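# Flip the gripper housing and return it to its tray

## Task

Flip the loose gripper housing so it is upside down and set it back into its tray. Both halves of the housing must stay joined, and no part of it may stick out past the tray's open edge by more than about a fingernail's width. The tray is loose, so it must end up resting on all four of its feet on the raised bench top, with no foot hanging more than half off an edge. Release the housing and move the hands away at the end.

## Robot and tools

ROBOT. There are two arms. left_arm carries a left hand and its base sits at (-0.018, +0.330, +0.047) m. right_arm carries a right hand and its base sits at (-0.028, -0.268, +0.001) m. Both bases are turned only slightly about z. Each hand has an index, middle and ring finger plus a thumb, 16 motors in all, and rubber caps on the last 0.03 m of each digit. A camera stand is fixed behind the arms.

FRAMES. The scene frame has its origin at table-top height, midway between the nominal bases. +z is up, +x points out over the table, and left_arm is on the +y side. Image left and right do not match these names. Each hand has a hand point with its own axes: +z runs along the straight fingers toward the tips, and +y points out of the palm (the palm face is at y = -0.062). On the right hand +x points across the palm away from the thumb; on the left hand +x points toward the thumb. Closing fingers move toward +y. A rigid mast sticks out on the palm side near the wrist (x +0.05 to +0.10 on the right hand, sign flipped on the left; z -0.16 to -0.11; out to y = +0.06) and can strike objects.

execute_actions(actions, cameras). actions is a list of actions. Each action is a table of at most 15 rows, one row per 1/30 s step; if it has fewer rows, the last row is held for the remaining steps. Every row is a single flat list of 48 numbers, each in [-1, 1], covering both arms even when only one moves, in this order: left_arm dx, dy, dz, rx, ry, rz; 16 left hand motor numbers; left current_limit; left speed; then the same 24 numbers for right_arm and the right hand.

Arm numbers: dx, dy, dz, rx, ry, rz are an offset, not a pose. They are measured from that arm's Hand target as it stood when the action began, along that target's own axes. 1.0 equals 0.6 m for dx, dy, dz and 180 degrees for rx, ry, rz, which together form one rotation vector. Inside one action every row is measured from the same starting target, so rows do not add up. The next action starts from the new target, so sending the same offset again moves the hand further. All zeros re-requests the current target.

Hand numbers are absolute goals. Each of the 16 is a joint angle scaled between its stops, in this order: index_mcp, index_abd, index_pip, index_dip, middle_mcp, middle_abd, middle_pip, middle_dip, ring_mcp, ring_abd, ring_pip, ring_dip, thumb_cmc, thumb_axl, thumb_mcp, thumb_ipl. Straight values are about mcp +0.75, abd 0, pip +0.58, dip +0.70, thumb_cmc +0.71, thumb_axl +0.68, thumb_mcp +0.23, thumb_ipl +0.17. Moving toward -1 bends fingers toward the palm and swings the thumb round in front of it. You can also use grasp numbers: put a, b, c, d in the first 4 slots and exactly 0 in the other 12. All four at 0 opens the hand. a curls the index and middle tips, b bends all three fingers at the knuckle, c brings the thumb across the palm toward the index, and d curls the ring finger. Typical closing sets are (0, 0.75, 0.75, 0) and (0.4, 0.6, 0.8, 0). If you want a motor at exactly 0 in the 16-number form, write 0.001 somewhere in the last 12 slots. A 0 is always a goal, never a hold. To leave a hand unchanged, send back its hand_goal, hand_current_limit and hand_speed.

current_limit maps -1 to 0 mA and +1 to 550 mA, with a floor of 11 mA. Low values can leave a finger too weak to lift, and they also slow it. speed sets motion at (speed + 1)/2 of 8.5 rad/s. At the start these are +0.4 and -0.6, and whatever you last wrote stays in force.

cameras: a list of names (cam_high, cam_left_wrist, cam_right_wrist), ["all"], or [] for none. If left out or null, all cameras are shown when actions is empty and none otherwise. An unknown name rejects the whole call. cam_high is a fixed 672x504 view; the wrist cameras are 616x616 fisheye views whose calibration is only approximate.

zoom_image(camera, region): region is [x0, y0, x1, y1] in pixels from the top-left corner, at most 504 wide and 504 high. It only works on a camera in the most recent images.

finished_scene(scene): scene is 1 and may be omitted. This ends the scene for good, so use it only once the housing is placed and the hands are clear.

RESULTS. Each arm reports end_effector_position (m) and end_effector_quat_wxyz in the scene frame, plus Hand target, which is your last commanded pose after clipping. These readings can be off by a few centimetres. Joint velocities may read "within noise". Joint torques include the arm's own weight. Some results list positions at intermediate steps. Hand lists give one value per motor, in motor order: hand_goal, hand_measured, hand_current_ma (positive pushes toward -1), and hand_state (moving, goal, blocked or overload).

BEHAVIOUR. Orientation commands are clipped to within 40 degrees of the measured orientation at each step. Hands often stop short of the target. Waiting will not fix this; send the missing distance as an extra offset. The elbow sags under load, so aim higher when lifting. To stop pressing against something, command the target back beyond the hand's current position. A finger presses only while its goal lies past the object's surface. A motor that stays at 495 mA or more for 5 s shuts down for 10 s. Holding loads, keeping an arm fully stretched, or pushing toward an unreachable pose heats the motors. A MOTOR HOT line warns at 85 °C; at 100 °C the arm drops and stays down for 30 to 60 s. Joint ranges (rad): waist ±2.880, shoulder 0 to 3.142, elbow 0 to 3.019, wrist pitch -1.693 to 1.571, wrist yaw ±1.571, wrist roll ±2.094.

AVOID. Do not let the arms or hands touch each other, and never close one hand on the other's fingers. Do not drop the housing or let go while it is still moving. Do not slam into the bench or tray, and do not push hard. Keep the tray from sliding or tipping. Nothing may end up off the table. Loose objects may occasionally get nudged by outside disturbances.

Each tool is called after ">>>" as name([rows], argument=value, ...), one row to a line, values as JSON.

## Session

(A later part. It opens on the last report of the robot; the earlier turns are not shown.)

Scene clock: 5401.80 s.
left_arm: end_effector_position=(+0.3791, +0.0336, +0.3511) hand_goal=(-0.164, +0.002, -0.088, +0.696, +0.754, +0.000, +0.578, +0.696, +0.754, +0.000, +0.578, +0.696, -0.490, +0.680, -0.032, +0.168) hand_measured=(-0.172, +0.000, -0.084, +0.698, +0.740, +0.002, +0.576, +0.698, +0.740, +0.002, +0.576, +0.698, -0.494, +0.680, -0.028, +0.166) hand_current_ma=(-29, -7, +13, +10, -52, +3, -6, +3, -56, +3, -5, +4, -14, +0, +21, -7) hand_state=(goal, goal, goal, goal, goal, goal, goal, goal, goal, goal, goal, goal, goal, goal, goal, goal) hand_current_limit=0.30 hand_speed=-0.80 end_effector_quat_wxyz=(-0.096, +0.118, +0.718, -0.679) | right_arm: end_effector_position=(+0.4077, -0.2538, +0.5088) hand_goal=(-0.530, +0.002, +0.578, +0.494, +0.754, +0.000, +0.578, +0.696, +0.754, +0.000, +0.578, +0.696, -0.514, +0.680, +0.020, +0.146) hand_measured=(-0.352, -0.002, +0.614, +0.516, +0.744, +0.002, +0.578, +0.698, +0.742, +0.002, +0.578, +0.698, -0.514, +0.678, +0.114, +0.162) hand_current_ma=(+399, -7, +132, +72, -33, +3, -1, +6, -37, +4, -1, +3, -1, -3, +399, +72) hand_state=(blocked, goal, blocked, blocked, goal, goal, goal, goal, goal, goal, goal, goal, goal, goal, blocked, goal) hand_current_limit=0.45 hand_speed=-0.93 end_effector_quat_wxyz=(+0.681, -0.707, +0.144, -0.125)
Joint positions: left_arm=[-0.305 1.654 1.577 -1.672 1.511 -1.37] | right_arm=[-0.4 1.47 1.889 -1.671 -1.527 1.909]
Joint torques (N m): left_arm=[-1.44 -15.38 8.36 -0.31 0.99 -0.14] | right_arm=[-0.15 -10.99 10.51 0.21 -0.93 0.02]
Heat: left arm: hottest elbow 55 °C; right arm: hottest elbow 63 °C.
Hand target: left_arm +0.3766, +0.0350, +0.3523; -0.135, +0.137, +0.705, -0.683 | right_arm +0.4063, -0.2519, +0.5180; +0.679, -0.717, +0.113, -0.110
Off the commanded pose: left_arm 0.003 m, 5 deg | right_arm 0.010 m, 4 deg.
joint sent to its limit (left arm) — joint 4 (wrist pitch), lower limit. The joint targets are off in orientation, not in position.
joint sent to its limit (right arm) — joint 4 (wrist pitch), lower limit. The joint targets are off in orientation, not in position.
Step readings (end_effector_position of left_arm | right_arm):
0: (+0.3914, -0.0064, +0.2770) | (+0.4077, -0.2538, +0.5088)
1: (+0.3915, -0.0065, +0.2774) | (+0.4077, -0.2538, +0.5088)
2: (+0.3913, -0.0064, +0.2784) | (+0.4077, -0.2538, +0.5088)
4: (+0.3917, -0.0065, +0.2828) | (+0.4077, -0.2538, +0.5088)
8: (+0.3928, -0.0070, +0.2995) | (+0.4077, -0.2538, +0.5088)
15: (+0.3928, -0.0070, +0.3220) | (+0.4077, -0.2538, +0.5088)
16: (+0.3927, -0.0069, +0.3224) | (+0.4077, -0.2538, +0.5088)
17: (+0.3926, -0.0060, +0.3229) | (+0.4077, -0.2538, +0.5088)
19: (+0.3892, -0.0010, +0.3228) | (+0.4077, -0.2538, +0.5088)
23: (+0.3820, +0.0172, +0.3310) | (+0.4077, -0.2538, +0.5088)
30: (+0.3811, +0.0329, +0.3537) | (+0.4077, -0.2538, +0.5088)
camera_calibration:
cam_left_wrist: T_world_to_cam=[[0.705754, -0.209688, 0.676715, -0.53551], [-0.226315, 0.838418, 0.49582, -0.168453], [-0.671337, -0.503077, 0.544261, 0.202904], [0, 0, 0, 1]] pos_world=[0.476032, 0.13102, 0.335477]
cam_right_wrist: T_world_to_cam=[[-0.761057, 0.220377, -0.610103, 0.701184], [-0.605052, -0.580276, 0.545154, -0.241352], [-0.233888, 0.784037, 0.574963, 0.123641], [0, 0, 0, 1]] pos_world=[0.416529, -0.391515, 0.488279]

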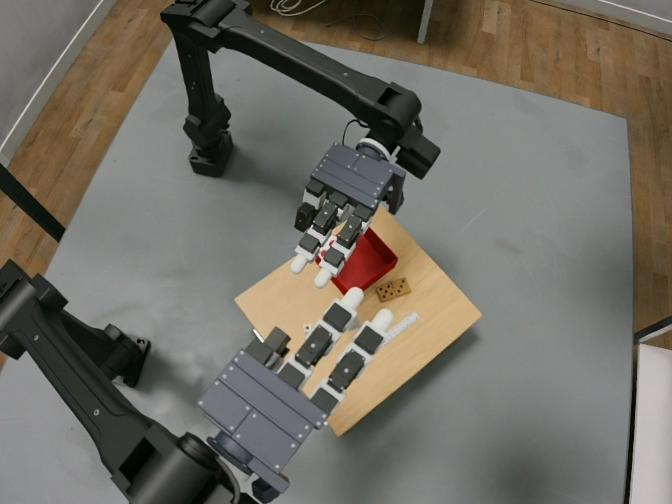

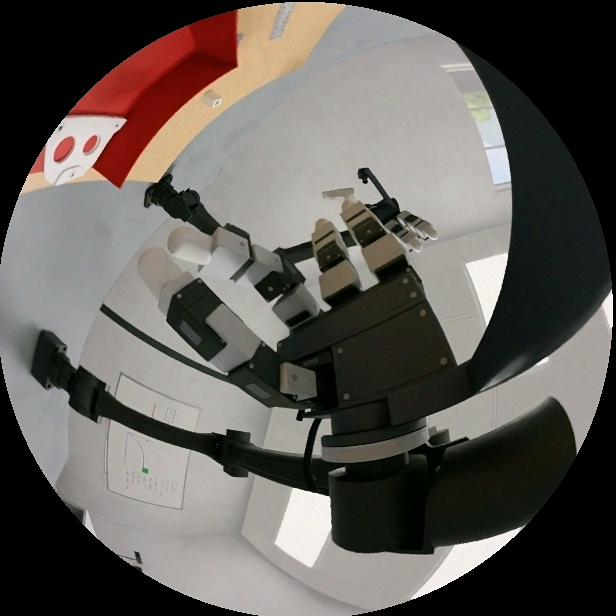

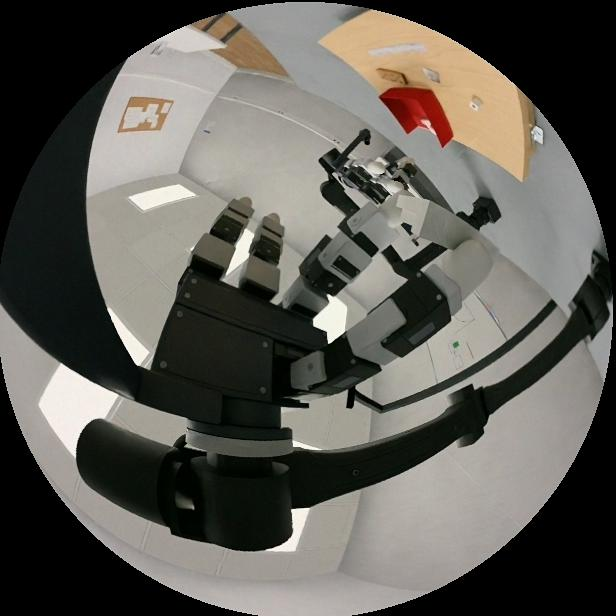

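>>> execute_actions([
  [[-0.0532,0.0238,-0.0157,0,0,0,0.754,0.001,0.577,0.696,0.754,0,0.577,0.696,0.754,0,0.577,0.696,-0.571,0.68,0.225,0.168,0.3,-0.75,0,0,0,0,0,0,-0.53,0.001,0.577,0.493,0.754,0,0.577,0.696,0.754,0,0.577,0.696,-0.514,0.68,0.02,0.146,0.45,-0.93]],
  [[-0.0532,0.0438,-0.0157,0,0,0,0.754,0.001,0.577,0.696,0.754,0,0.577,0.696,0.754,0,0.577,0.696,-0.571,0.68,0.225,0.168,0.3,-0.75,0,0,0,0,0,0,-0.53,0.001,0.577,0.493,0.754,0,0.577,0.696,0.754,0,0.577,0.696,-0.514,0.68,0.02,0.146,0.45,-0.93]],
], cameras=["cam_high","cam_left_wrist"])

>>> zoom_image(camera="cam_left_wrist", region=[20, 20, 320, 320])

>>> zoom_image(camera="cam_high", region=[300, 190, 410, 300])

Scene clock: 5476.43 s.
left_arm: end_effector_position=(+0.4291, +0.0303, +0.2998) hand_goal=(+0.754, +0.002, +0.578, +0.696, +0.754, +0.000, +0.578, +0.696, +0.754, +0.000, +0.578, +0.696, -0.570, +0.680, +0.226, +0.168) hand_measured=(+0.730, +0.000, +0.570, +0.698, +0.740, +0.002, +0.576, +0.698, +0.740, +0.002, +0.576, +0.698, -0.568, +0.680, +0.224, +0.166) hand_current_ma=(-102, -6, -28, +8, -52, +3, -6, +3, -56, +3, -5, +4, +4, +0, -11, -7) hand_state=(blocked, goal, goal, goal, goal, goal, goal, goal, goal, goal, goal, goal, goal, goal, goal, goal) hand_current_limit=0.30 hand_speed=-0.75 end_effector_quat_wxyz=(-0.116, +0.088, +0.726, -0.672) | right_arm: end_effector_position=(+0.4077, -0.2538, +0.5088) hand_goal=(-0.530, +0.002, +0.578, +0.494, +0.754, +0.000, +0.578, +0.696, +0.754, +0.000, +0.578, +0.696, -0.514, +0.680, +0.020, +0.146) hand_measured=(-0.352, -0.002, +0.614, +0.516, +0.744, +0.002, +0.578, +0.698, +0.742, +0.002, +0.578, +0.698, -0.514, +0.678, +0.114, +0.162) hand_current_ma=(+399, -7, +132, +72, -33, +3, -1, +6, -37, +4, -1, +3, -1, -3, +399, +72) hand_state=(blocked, goal, blocked, blocked, goal, goal, goal, goal, goal, goal, goal, goal, goal, goal, blocked, goal) hand_current_limit=0.45 hand_speed=-0.93 end_effector_quat_wxyz=(+0.681, -0.707, +0.144, -0.125)
Joint positions: left_arm=[-0.285 1.827 1.67 -1.675 1.499 -1.36] | right_arm=[-0.4 1.47 1.889 -1.671 -1.527 1.909]
Joint torques (N m): left_arm=[0.09 -16.79 11.89 -0.28 1.07 0.22] | right_arm=[-0.73 -10.99 10.5 0.12 -0.94 0.02]
Heat: left arm: hottest elbow 53 °C; right arm: hottest elbow 63 °C.
Hand target: left_arm +0.4430, +0.0295, +0.3122; -0.135, +0.137, +0.705, -0.683 | right_arm +0.4063, -0.2519, +0.5180; +0.679, -0.717, +0.113, -0.110
Off the commanded pose: left_arm 0.019 m, 7 deg | right_arm 0.010 m, 4 deg.
joint sent to its limit (left arm) — joint 4 (wrist pitch), lower limit. The joint targets are off in orientation, not in position.
joint sent to its limit (right arm) — joint 4 (wrist pitch), lower limit. The joint targets are off in orientation, not in position.
Step readings (end_effector_position of left_arm | right_arm):
0: (+0.3791, +0.0336, +0.3511) | (+0.4077, -0.2538, +0.5088)
1: (+0.3791, +0.0336, +0.3511) | (+0.4077, -0.2538, +0.5088)
2: (+0.3792, +0.0336, +0.3507) | (+0.4077, -0.2538, +0.5088)
4: (+0.3807, +0.0334, +0.3484) | (+0.4077, -0.2538, +0.5088)
8: (+0.3891, +0.0319, +0.3374) | (+0.4077, -0.2538, +0.5088)
15: (+0.3963, +0.0325, +0.3207) | (+0.4077, -0.2538, +0.5088)
16: (+0.3965, +0.0324, +0.3209) | (+0.4077, -0.2538, +0.5088)
17: (+0.3980, +0.0325, +0.3212) | (+0.4077, -0.2538, +0.5088)
19: (+0.4047, +0.0312, +0.3226) | (+0.4077, -0.2538, +0.5088)
23: (+0.4203, +0.0300, +0.3171) | (+0.4077, -0.2538, +0.5088)
30: (+0.4274, +0.0306, +0.2981) | (+0.4077, -0.2538, +0.5088)
camera_calibration:
cam_left_wrist: T_world_to_cam=[[0.752052, -0.217503, 0.622181, -0.540026], [-0.206131, 0.819013, 0.53547, -0.148972], [-0.626041, -0.530952, 0.571107, 0.236135], [0, 0, 0, 1]] pos_world=[0.523251, 0.129929, 0.280906]
Images, in order (width x height): cam_high 672x504, cam_left_wrist 616x616.

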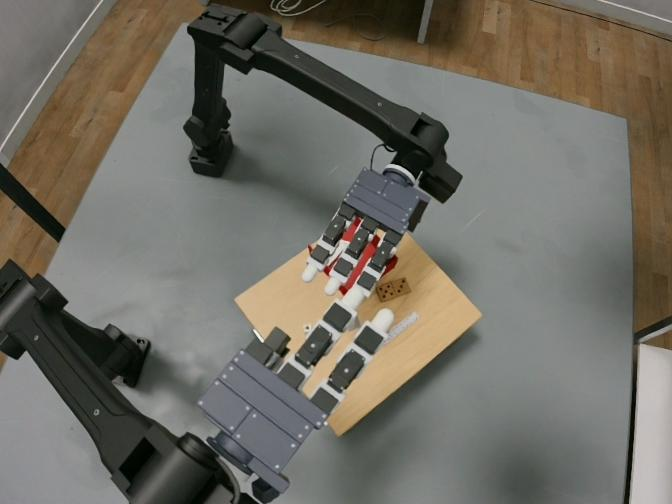

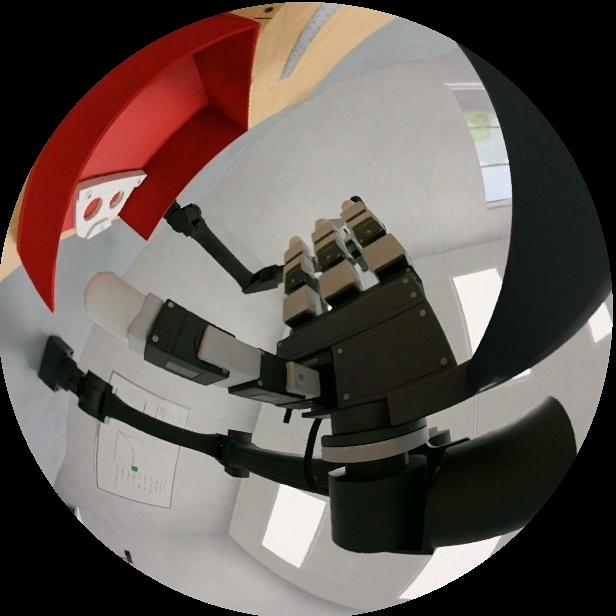

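Scaled by 1.680 from the camera's 616x616 image, which has a finer 880x880 frame.

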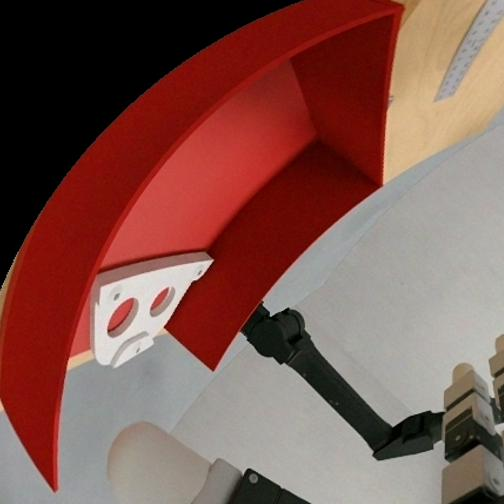

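Scaled by 4.582 from the camera's 672x504 image, which has a finer 960x720 frame.

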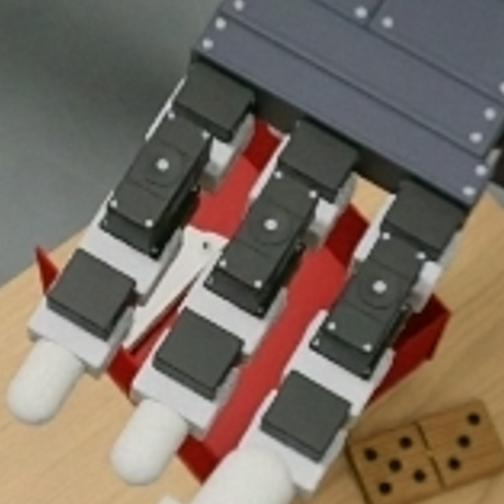

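>>> execute_actions([
  [[0.0058,0.0513,-0.039,0,0,0,0.754,0.001,0.577,0.696,0.754,0,0.577,0.696,0.754,0,0.577,0.696,-0.571,0.68,0.225,0.168,0.3,-0.75,0,0,0,0,0,0,-0.53,0.001,0.577,0.493,0.754,0,0.577,0.696,0.754,0,0.577,0.696,-0.514,0.68,0.02,0.146,0.45,-0.93]],
  [[0.0104,0.0547,0.0135,0,0,0,0.754,0.001,0.577,0.696,0.754,0,0.577,0.696,0.754,0,0.577,0.696,-0.571,0.68,0.225,0.168,0.3,-0.75,0,0,0,0,0,0,-0.53,0.001,0.577,0.493,0.754,0,0.577,0.696,0.754,0,0.577,0.696,-0.514,0.68,0.02,0.146,0.45,-0.93]],
  [[0,0.045,0,0,0,0,0.754,0.001,0.577,0.696,0.754,0,0.577,0.696,0.754,0,0.577,0.696,-0.571,0.68,0.225,0.168,0.3,-0.75,0,0,0,0,0,0,-0.53,0.001,0.577,0.493,0.754,0,0.577,0.696,0.754,0,0.577,0.696,-0.514,0.68,0.02,0.146,0.45,-0.93]],
], cameras=["cam_high","cam_left_wrist","cam_right_wrist"])

>>> zoom_image(camera="cam_left_wrist", region=[0, 20, 320, 340])

>>> zoom_image(camera="cam_right_wrist", region=[380, 80, 470, 170])

Scene clock: 5516.33 s.
left_arm: end_effector_position=(+0.4404, +0.0532, +0.2277) hand_goal=(+0.754, +0.002, +0.578, +0.696, +0.754, +0.000, +0.578, +0.696, +0.754, +0.000, +0.578, +0.696, -0.570, +0.680, +0.226, +0.168) hand_measured=(+0.732, +0.000, +0.570, +0.698, +0.740, +0.002, +0.576, +0.698, +0.740, +0.002, +0.576, +0.698, -0.568, +0.680, +0.224, +0.166) hand_current_ma=(-94, -6, -28, +8, -52, +3, -6, +3, -56, +3, -5, +4, +4, +0, -10, -7) hand_state=(blocked, goal, goal, goal, goal, goal, goal, goal, goal, goal, goal, goal, goal, goal, goal, goal) hand_current_limit=0.30 hand_speed=-0.75 end_effector_quat_wxyz=(-0.092, +0.100, +0.733, -0.667) | right_arm: end_effector_position=(+0.4077, -0.2538, +0.5088) hand_goal=(-0.530, +0.002, +0.578, +0.494, +0.754, +0.000, +0.578, +0.696, +0.754, +0.000, +0.578, +0.696, -0.514, +0.680, +0.020, +0.146) hand_measured=(-0.352, -0.002, +0.614, +0.516, +0.744, +0.002, +0.578, +0.698, +0.742, +0.002, +0.578, +0.698, -0.514, +0.678, +0.114, +0.162) hand_current_ma=(+399, -7, +132, +72, -33, +3, -1, +6, -37, +4, -1, +3, -1, -3, +399, +72) hand_state=(blocked, goal, blocked, blocked, goal, goal, goal, goal, goal, goal, goal, goal, goal, goal, blocked, goal) hand_current_limit=0.45 hand_speed=-0.93 end_effector_quat_wxyz=(+0.681, -0.707, +0.144, -0.125)
Joint positions: left_arm=[-0.242 1.894 1.578 -1.675 1.468 -1.15] | right_arm=[-0.4 1.47 1.889 -1.671 -1.527 1.909]
Joint torques (N m): left_arm=[-1.49 -16.73 7.84 -0.7 0.95 0.21] | right_arm=[-0.38 -11.34 10.5 0.09 -0.94 0.03]
Heat: left arm: hottest elbow 55 °C; right arm: hottest elbow 63 °C.
Hand target: left_arm +0.4407, +0.0501, +0.2222; -0.135, +0.137, +0.705, -0.683 | right_arm +0.4063, -0.2519, +0.5180; +0.679, -0.717, +0.113, -0.110
Off the commanded pose: left_arm 0.006 m, 8 deg | right_arm 0.010 m, 4 deg.
joint sent to its limit (left arm) — joint 4 (wrist pitch), lower limit. The joint targets are off in orientation, not in position.
joint sent to its limit (right arm) — joint 4 (wrist pitch), lower limit. The joint targets are off in orientation, not in position.
Step readings (end_effector_position of left_arm | right_arm):
0: (+0.4291, +0.0303, +0.2998) | (+0.4077, -0.2538, +0.5088)
1: (+0.4293, +0.0305, +0.2997) | (+0.4077, -0.2538, +0.5088)
2: (+0.4300, +0.0312, +0.2991) | (+0.4077, -0.2538, +0.5088)
4: (+0.4326, +0.0341, +0.2975) | (+0.4077, -0.2538, +0.5088)
8: (+0.4405, +0.0450, +0.2949) | (+0.4077, -0.2538, +0.5088)
15: (+0.4463, +0.0546, +0.2918) | (+0.4077, -0.2538, +0.5088)
16: (+0.4463, +0.0546, +0.2915) | (+0.4077, -0.2538, +0.5088)
17: (+0.4460, +0.0547, +0.2901) | (+0.4077, -0.2538, +0.5088)
19: (+0.4436, +0.0548, +0.2845) | (+0.4077, -0.2538, +0.5088)
23: (+0.4384, +0.0544, +0.2667) | (+0.4077, -0.2538, +0.5088)
30: (+0.4394, +0.0533, +0.2520) | (+0.4077, -0.2538, +0.5088)
31: (+0.4397, +0.0533, +0.2520) | (+0.4077, -0.2538, +0.5088)
32: (+0.4400, +0.0532, +0.2517) | (+0.4077, -0.2538, +0.5088)
34: (+0.4400, +0.0530, +0.2499) | (+0.4077, -0.2538, +0.5088)
38: (+0.4390, +0.0532, +0.2406) | (+0.4077, -0.2538, +0.5088)
45: (+0.4400, +0.0534, +0.2280) | (+0.4077, -0.2538, +0.5088)
camera_calibration:
cam_left_wrist: T_world_to_cam=[[0.720779, -0.212189, 0.659889, -0.493772], [-0.247732, 0.810263, 0.531134, -0.107054], [-0.647384, -0.546306, 0.531455, 0.315882], [0, 0, 0, 1]] pos_world=[0.533877, 0.154537, 0.214817]
cam_right_wrist: T_world_to_cam=[[-0.761057, 0.220377, -0.610103, 0.701184], [-0.605052, -0.580276, 0.545154, -0.241352], [-0.233888, 0.784037, 0.574963, 0.123641], [0, 0, 0, 1]] pos_world=[0.416529, -0.391515, 0.488279]

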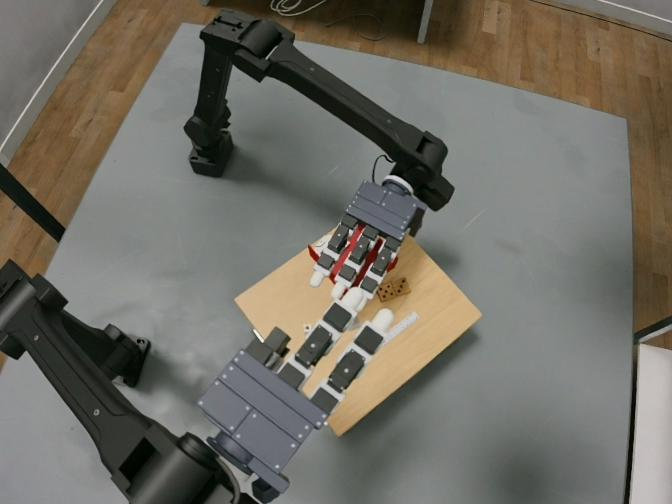

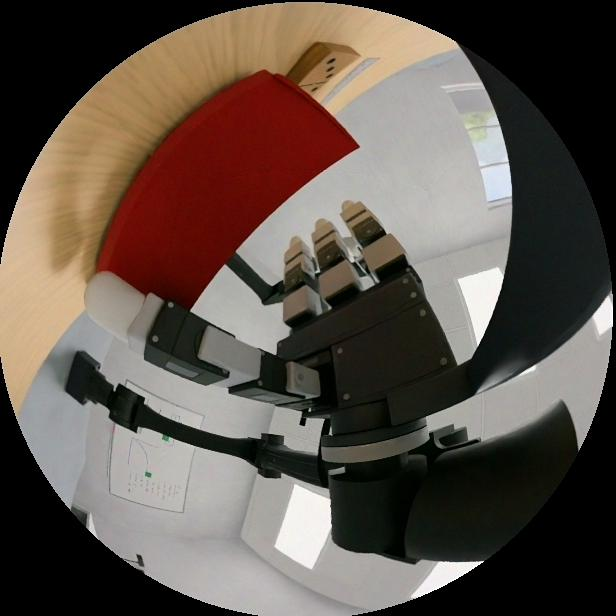

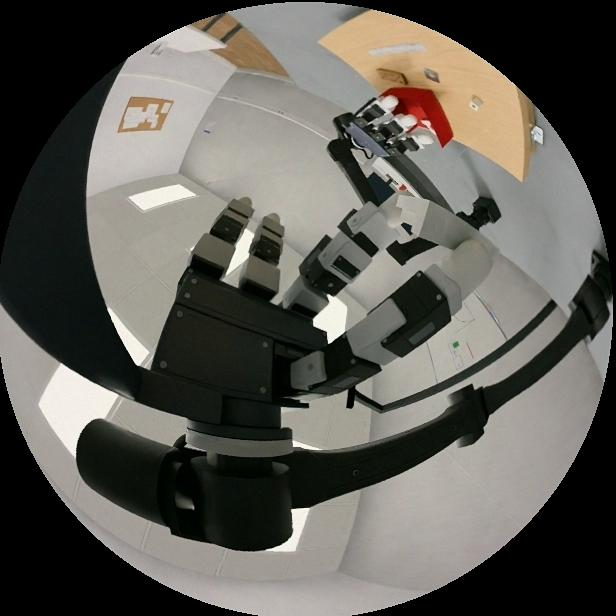

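Scaled by 1.575 from the camera's 616x616 image, which has a finer 880x880 frame.

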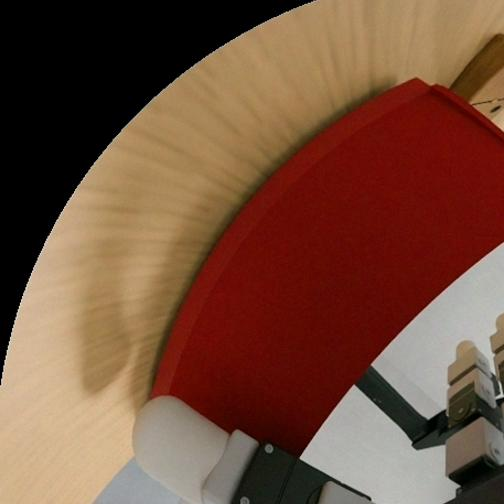

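Scaled by 5.600 from the camera's 616x616 image, which has a finer 880x880 frame.

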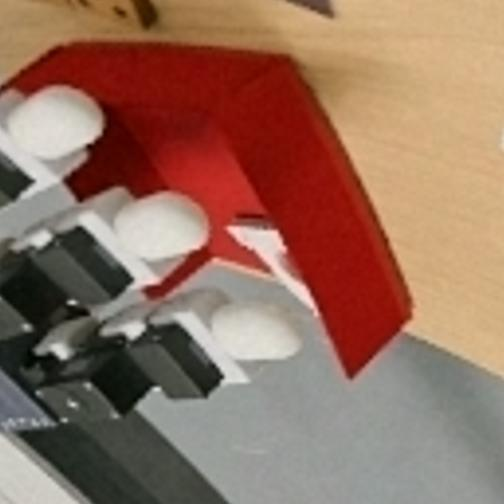

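>>> execute_actions([
  [[-0.0335,0,0.0025,0,0,0,0.754,0.001,0.577,0.696,0.754,0,0.577,0.696,0.754,0,0.577,0.696,-0.571,0.68,0.225,0.168,0.3,-0.75,0,0,0,0,0,0,-0.53,0.001,0.577,0.493,0.754,0,0.577,0.696,0.754,0,0.577,0.696,-0.514,0.68,0.02,0.146,0.45,-0.93]],
], cameras=["cam_left_wrist"])

>>> zoom_image(camera="cam_left_wrist", region=[0, 20, 320, 340])

Scene clock: 5527.17 s.
left_arm: end_effector_position=(+0.4484, +0.0479, +0.2144) hand_goal=(+0.754, +0.002, +0.578, +0.696, +0.754, +0.000, +0.578, +0.696, +0.754, +0.000, +0.578, +0.696, -0.570, +0.680, +0.226, +0.168) hand_measured=(+0.732, +0.000, +0.570, +0.698, +0.740, +0.002, +0.576, +0.698, +0.740, +0.002, +0.576, +0.698, -0.568, +0.680, +0.224, +0.166) hand_current_ma=(-94, -6, -28, +8, -52, +3, -6, +3, -56, +3, -5, +4, +4, +0, -10, -7) hand_state=(blocked, goal, goal, goal, goal, goal, goal, goal, goal, goal, goal, goal, goal, goal, goal, goal) hand_current_limit=0.30 hand_speed=-0.75 end_effector_quat_wxyz=(-0.099, +0.097, +0.733, -0.666) | right_arm: end_effector_position=(+0.4077, -0.2538, +0.5088) hand_goal=(-0.530, +0.002, +0.578, +0.494, +0.754, +0.000, +0.578, +0.696, +0.754, +0.000, +0.578, +0.696, -0.514, +0.680, +0.020, +0.146) hand_measured=(-0.352, -0.002, +0.614, +0.516, +0.744, +0.002, +0.578, +0.698, +0.742, +0.002, +0.578, +0.698, -0.514, +0.678, +0.114, +0.162) hand_current_ma=(+399, -7, +132, +72, -33, +3, -1, +6, -37, +4, -1, +3, -1, -3, +399, +72) hand_state=(blocked, goal, blocked, blocked, goal, goal, goal, goal, goal, goal, goal, goal, goal, goal, blocked, goal) hand_current_limit=0.45 hand_speed=-0.93 end_effector_quat_wxyz=(+0.681, -0.707, +0.144, -0.125)
Joint positions: left_arm=[-0.249 1.938 1.606 -1.675 1.468 -1.149] | right_arm=[-0.4 1.47 1.889 -1.671 -1.527 1.909]
Joint torques (N m): left_arm=[-1.38 -17.9 11.21 -0.55 1.08 -0.09] | right_arm=[-0.32 -10.87 10.61 0.13 -0.93 0.02]
Heat: left arm: hottest elbow 56 °C; right arm: hottest elbow 63 °C.
Hand target: left_arm +0.4587, +0.0411, +0.2222; -0.135, +0.137, +0.705, -0.683 | right_arm +0.4063, -0.2519, +0.5180; +0.679, -0.717, +0.113, -0.110
Off the commanded pose: left_arm 0.015 m, 7 deg | right_arm 0.010 m, 4 deg.
joint sent to its limit (left arm) — joint 4 (wrist pitch), lower limit. The joint targets are off in orientation, not in position.
joint sent to its limit (right arm) — joint 4 (wrist pitch), lower limit. The joint targets are off in orientation, not in position.
Step readings (end_effector_position of left_arm | right_arm):
0: (+0.4405, +0.0532, +0.2277) | (+0.4077, -0.2538, +0.5088)
1: (+0.4405, +0.0532, +0.2277) | (+0.4077, -0.2538, +0.5088)
2: (+0.4404, +0.0530, +0.2273) | (+0.4077, -0.2538, +0.5088)
4: (+0.4408, +0.0520, +0.2259) | (+0.4077, -0.2538, +0.5088)
8: (+0.4453, +0.0493, +0.2198) | (+0.4077, -0.2538, +0.5088)
15: (+0.4469, +0.0483, +0.2128) | (+0.4077, -0.2538, +0.5088)
camera_calibration:
cam_left_wrist: T_world_to_cam=[[0.729073, -0.21915, 0.648402, -0.492925], [-0.234528, 0.810009, 0.537478, -0.101016], [-0.642999, -0.543929, 0.539159, 0.32143], [0, 0, 0, 1]] pos_world=[0.542367, 0.148634, 0.200606]
Images, in order (width x height): cam_left_wrist 616x616.

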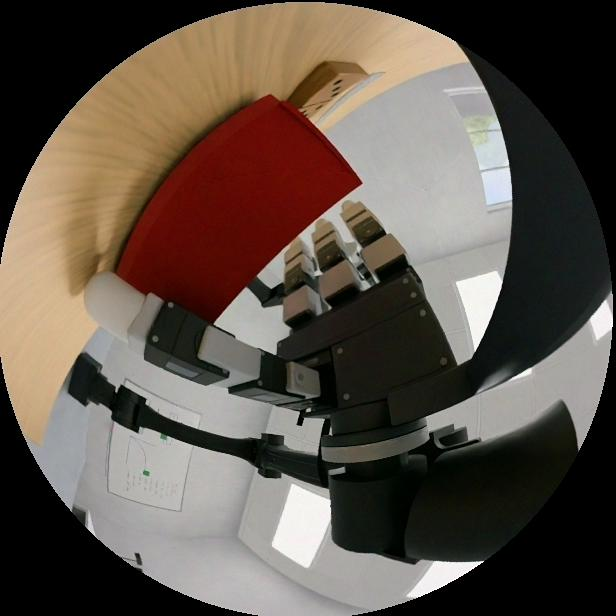

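Scaled by 1.575 from the camera's 616x616 image, which has a finer 880x880 frame.

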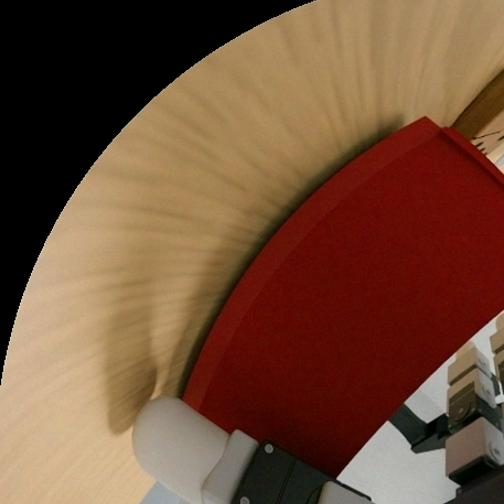

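>>> execute_actions([
  [[0.012,-0.016,0.034,0,0,0,0.754,0.001,0.577,0.696,0.754,0,0.577,0.696,0.754,0,0.577,0.696,-0.571,0.68,0.225,0.168,0.3,-0.75,0,0,0,0,0,0,-0.53,0.001,0.577,0.493,0.754,0,0.577,0.696,0.754,0,0.577,0.696,-0.514,0.68,0.02,0.146,0.45,-0.93]],
], cameras=["cam_left_wrist","cam_right_wrist"])

>>> zoom_image(camera="cam_left_wrist", region=[0, 20, 320, 340])

>>> zoom_image(camera="cam_right_wrist", region=[380, 80, 470, 170])

Scene clock: 5534.20 s.
left_arm: end_effector_position=(+0.4391, +0.0307, +0.2167) hand_goal=(+0.754, +0.002, +0.578, +0.696, +0.754, +0.000, +0.578, +0.696, +0.754, +0.000, +0.578, +0.696, -0.570, +0.680, +0.226, +0.168) hand_measured=(+0.732, +0.000, +0.570, +0.698, +0.740, +0.002, +0.576, +0.698, +0.740, +0.002, +0.576, +0.698, -0.568, +0.680, +0.228, +0.166) hand_current_ma=(-94, -6, -28, +8, -52, +3, -6, +3, -56, +3, -5, +4, +3, +0, +11, -7) hand_state=(blocked, goal, goal, goal, goal, goal, goal, goal, goal, goal, goal, goal, goal, goal, goal, goal) hand_current_limit=0.30 hand_speed=-0.75 end_effector_quat_wxyz=(-0.110, +0.106, +0.727, -0.670) | right_arm: end_effector_position=(+0.4077, -0.2538, +0.5088) hand_goal=(-0.530, +0.002, +0.578, +0.494, +0.754, +0.000, +0.578, +0.696, +0.754, +0.000, +0.578, +0.696, -0.514, +0.680, +0.020, +0.146) hand_measured=(-0.352, -0.002, +0.614, +0.516, +0.744, +0.002, +0.578, +0.698, +0.742, +0.002, +0.578, +0.698, -0.514, +0.678, +0.114, +0.162) hand_current_ma=(+399, -7, +132, +72, -33, +3, -1, +6, -37, +4, -1, +3, -1, -3, +399, +72) hand_state=(blocked, goal, blocked, blocked, goal, goal, goal, goal, goal, goal, goal, goal, goal, goal, blocked, goal) hand_current_limit=0.45 hand_speed=-0.93 end_effector_quat_wxyz=(+0.681, -0.707, +0.144, -0.125)
Joint positions: left_arm=[-0.282 1.938 1.606 -1.675 1.484 -1.151] | right_arm=[-0.4 1.47 1.889 -1.671 -1.527 1.909]
Joint torques (N m): left_arm=[-2.43 -19.96 10.33 -0.53 1.15 -0.17] | right_arm=[-0.38 -10.87 10.55 0.12 -0.95 0.02]
Heat: left arm: hottest elbow 58 °C; right arm: hottest elbow 63 °C.
Hand target: left_arm +0.4443, +0.0247, +0.2312; -0.135, +0.137, +0.705, -0.683 | right_arm +0.4063, -0.2519, +0.5180; +0.679, -0.717, +0.113, -0.110
Off the commanded pose: left_arm 0.016 m, 5 deg | right_arm 0.010 m, 4 deg.
joint sent to its limit (left arm) — joint 4 (wrist pitch), lower limit. The joint targets are off in orientation, not in position.
joint sent to its limit (right arm) — joint 4 (wrist pitch), lower limit. The joint targets are off in orientation, not in position.
Step readings (end_effector_position of left_arm | right_arm):
0: (+0.4483, +0.0477, +0.2144) | (+0.4077, -0.2538, +0.5088)
1: (+0.4482, +0.0476, +0.2144) | (+0.4077, -0.2538, +0.5088)
2: (+0.4474, +0.0458, +0.2148) | (+0.4077, -0.2538, +0.5088)
4: (+0.4465, +0.0432, +0.2157) | (+0.4077, -0.2538, +0.5088)
8: (+0.4426, +0.0361, +0.2164) | (+0.4077, -0.2538, +0.5088)
15: (+0.4391, +0.0308, +0.2166) | (+0.4077, -0.2538, +0.5088)
camera_calibration:
cam_left_wrist: T_world_to_cam=[[0.726421, -0.230488, 0.647447, -0.489662], [-0.209711, 0.82281, 0.528209, -0.0997372], [-0.654472, -0.519479, 0.549371, 0.30688], [0, 0, 0, 1]] pos_world=[0.535629, 0.128621, 0.201121]
cam_right_wrist: T_world_to_cam=[[-0.761057, 0.220377, -0.610103, 0.701184], [-0.605052, -0.580276, 0.545154, -0.241352], [-0.233888, 0.784037, 0.574963, 0.123641], [0, 0, 0, 1]] pos_world=[0.416529, -0.391515, 0.488279]
Images, in order (width x height): cam_left_wrist 616x616, cam_right_wrist 616x616.

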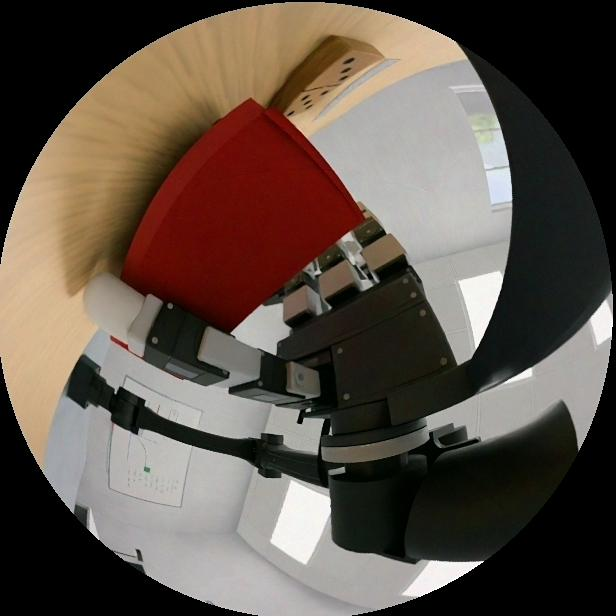

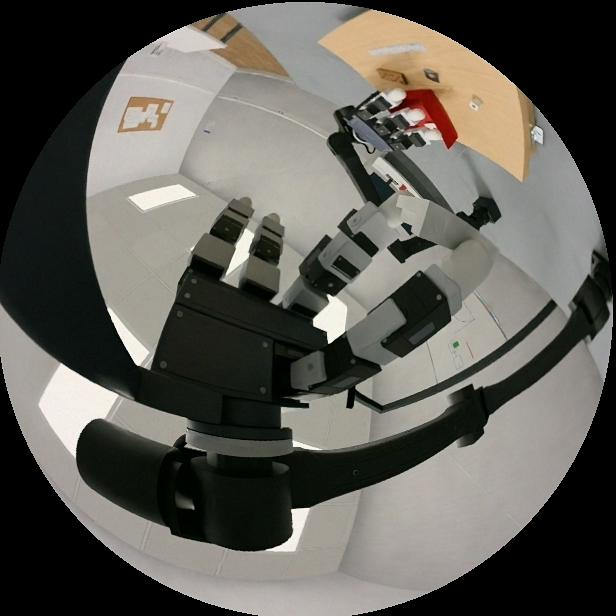

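Scaled by 1.575 from the camera's 616x616 image, which has a finer 880x880 frame.

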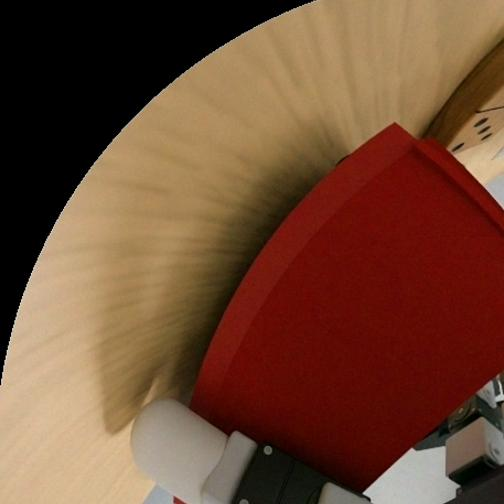

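Scaled by 5.600 from the camera's 616x616 image, which has a finer 880x880 frame.

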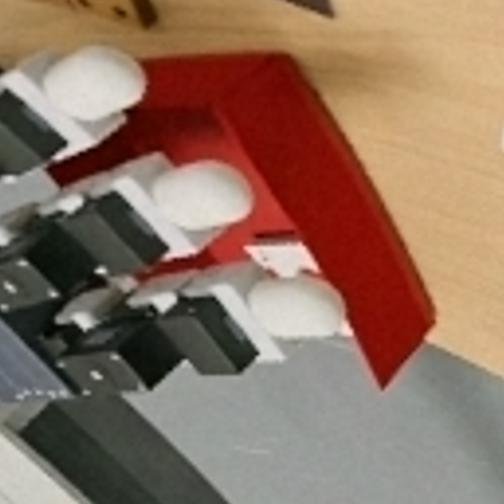

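>>> execute_actions([
  [[0.010,-0.008,0.034,0,0,0,0.754,0.001,0.577,0.696,0.754,0,0.577,0.696,0.754,0,0.577,0.696,-0.571,0.68,0.225,0.168,0.3,-0.75,0,0,0,0,0,0,-0.53,0.001,0.577,0.493,0.754,0,0.577,0.696,0.754,0,0.577,0.696,-0.514,0.68,0.02,0.146,0.45,-0.93]],
], cameras=["cam_left_wrist","cam_right_wrist","cam_high"])

>>> zoom_image(camera="cam_left_wrist", region=[0, 20, 320, 340])

>>> zoom_image(camera="cam_right_wrist", region=[380, 80, 470, 170])

>>> zoom_image(camera="cam_high", region=[300, 190, 410, 300])

Scene clock: 5540.57 s.
left_arm: end_effector_position=(+0.4277, +0.0110, +0.2195) hand_goal=(+0.754, +0.002, +0.578, +0.696, +0.754, +0.000, +0.578, +0.696, +0.754, +0.000, +0.578, +0.696, -0.570, +0.680, +0.226, +0.168) hand_measured=(+0.732, +0.000, +0.570, +0.698, +0.740, +0.002, +0.576, +0.698, +0.740, +0.002, +0.576, +0.698, -0.570, +0.680, +0.230, +0.170) hand_current_ma=(-94, -6, -28, +8, -52, +3, -6, +3, -56, +3, -5, +4, +3, +0, +22, +5) hand_state=(blocked, goal, goal, goal, goal, goal, goal, goal, goal, goal, goal, goal, goal, goal, goal, goal) hand_current_limit=0.30 hand_speed=-0.75 end_effector_quat_wxyz=(-0.122, +0.116, +0.720, -0.674) | right_arm: end_effector_position=(+0.4077, -0.2538, +0.5088) hand_goal=(-0.530, +0.002, +0.578, +0.494, +0.754, +0.000, +0.578, +0.696, +0.754, +0.000, +0.578, +0.696, -0.514, +0.680, +0.020, +0.146) hand_measured=(-0.352, -0.002, +0.614, +0.516, +0.744, +0.002, +0.578, +0.698, +0.742, +0.002, +0.578, +0.698, -0.514, +0.678, +0.114, +0.162) hand_current_ma=(+399, -7, +132, +72, -33, +3, -1, +6, -37, +4, -1, +3, -1, -3, +399, +72) hand_state=(blocked, goal, blocked, blocked, goal, goal, goal, goal, goal, goal, goal, goal, goal, goal, blocked, goal) hand_current_limit=0.45 hand_speed=-0.93 end_effector_quat_wxyz=(+0.681, -0.707, +0.144, -0.125)
Joint positions: left_arm=[-0.321 1.938 1.606 -1.675 1.501 -1.153] | right_arm=[-0.4 1.47 1.889 -1.671 -1.527 1.909]
Joint torques (N m): left_arm=[-1.38 -19.37 9.59 -0.65 1.17 -0.16] | right_arm=[-0.38 -11.05 10.51 0.14 -0.94 0.01]
Heat: left arm: hottest elbow 58 °C; right arm: hottest elbow 63 °C.
Hand target: left_arm +0.4309, +0.0079, +0.2354; -0.135, +0.137, +0.705, -0.683 | right_arm +0.4063, -0.2519, +0.5180; +0.679, -0.717, +0.113, -0.110
Off the commanded pose: left_arm 0.017 m, 3 deg | right_arm 0.010 m, 4 deg.
joint sent to its limit (left arm) — joint 4 (wrist pitch), lower limit. The joint targets are off in orientation, not in position.
joint sent to its limit (right arm) — joint 4 (wrist pitch), lower limit. The joint targets are off in orientation, not in position.
Step readings (end_effector_position of left_arm | right_arm):
0: (+0.4391, +0.0307, +0.2167) | (+0.4077, -0.2538, +0.5088)
1: (+0.4390, +0.0304, +0.2168) | (+0.4077, -0.2538, +0.5088)
2: (+0.4389, +0.0297, +0.2173) | (+0.4077, -0.2538, +0.5088)
4: (+0.4382, +0.0277, +0.2182) | (+0.4077, -0.2538, +0.5088)
8: (+0.4336, +0.0200, +0.2190) | (+0.4077, -0.2538, +0.5088)
15: (+0.4279, +0.0116, +0.2193) | (+0.4077, -0.2538, +0.5088)
camera_calibration:
cam_left_wrist: T_world_to_cam=[[0.72294, -0.243375, 0.646627, -0.485864], [-0.180591, 0.836806, 0.516858, -0.0975082], [-0.666892, -0.490433, 0.561009, 0.290069], [0, 0, 0, 1]] pos_world=[0.527086, 0.105608, 0.201839]
cam_right_wrist: T_world_to_cam=[[-0.761057, 0.220377, -0.610103, 0.701184], [-0.605052, -0.580276, 0.545154, -0.241352], [-0.233888, 0.784037, 0.574963, 0.123641], [0, 0, 0, 1]] pos_world=[0.416529, -0.391515, 0.488279]

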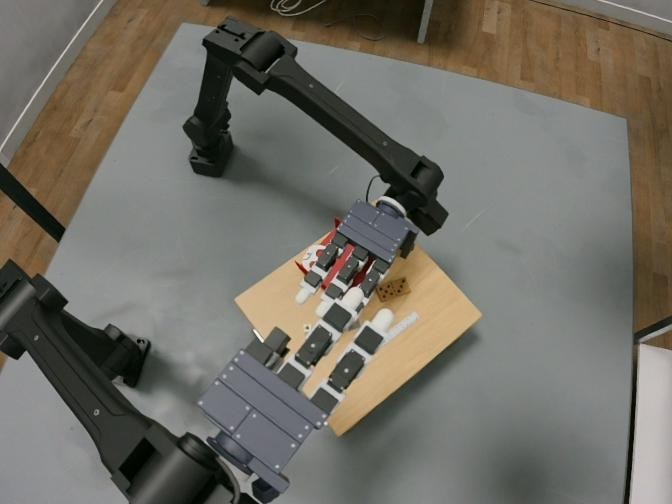

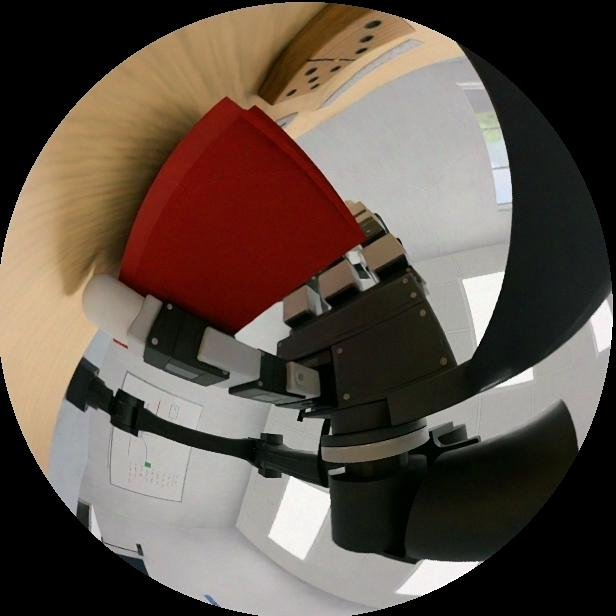

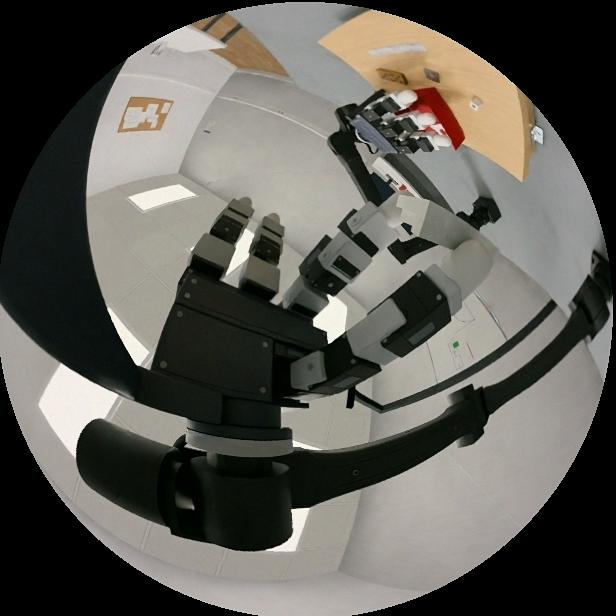

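Scaled by 1.575 from the camera's 616x616 image, which has a finer 880x880 frame.

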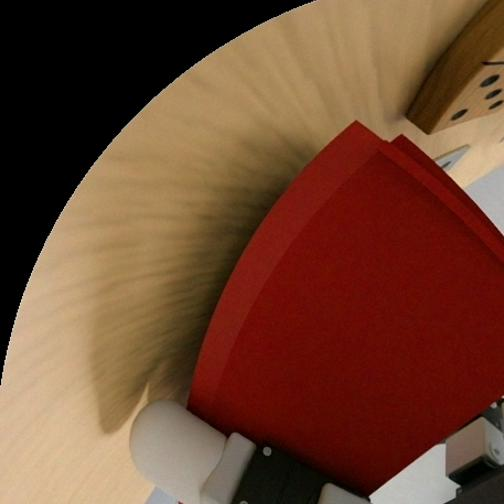

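Scaled by 5.600 from the camera's 616x616 image, which has a finer 880x880 frame.

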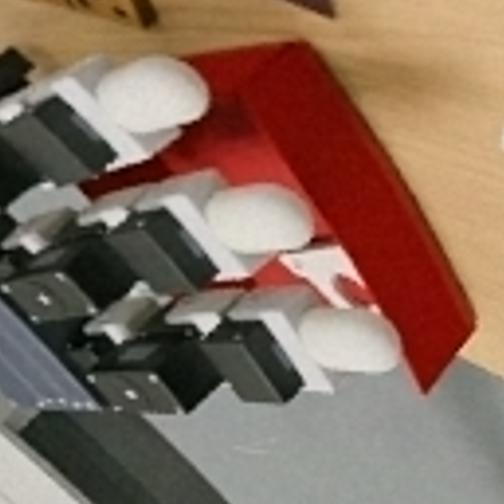

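Scaled by 4.582 from the camera's 672x504 image, which has a finer 960x720 frame.

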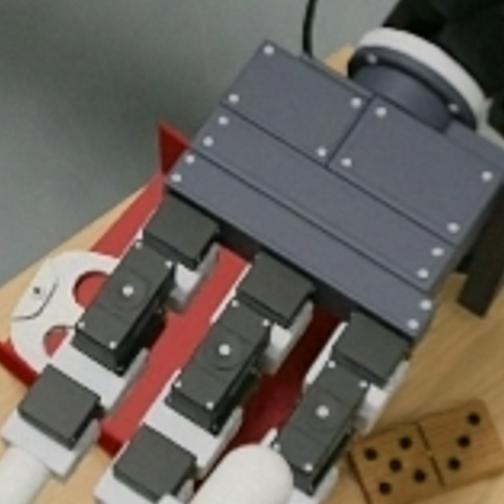

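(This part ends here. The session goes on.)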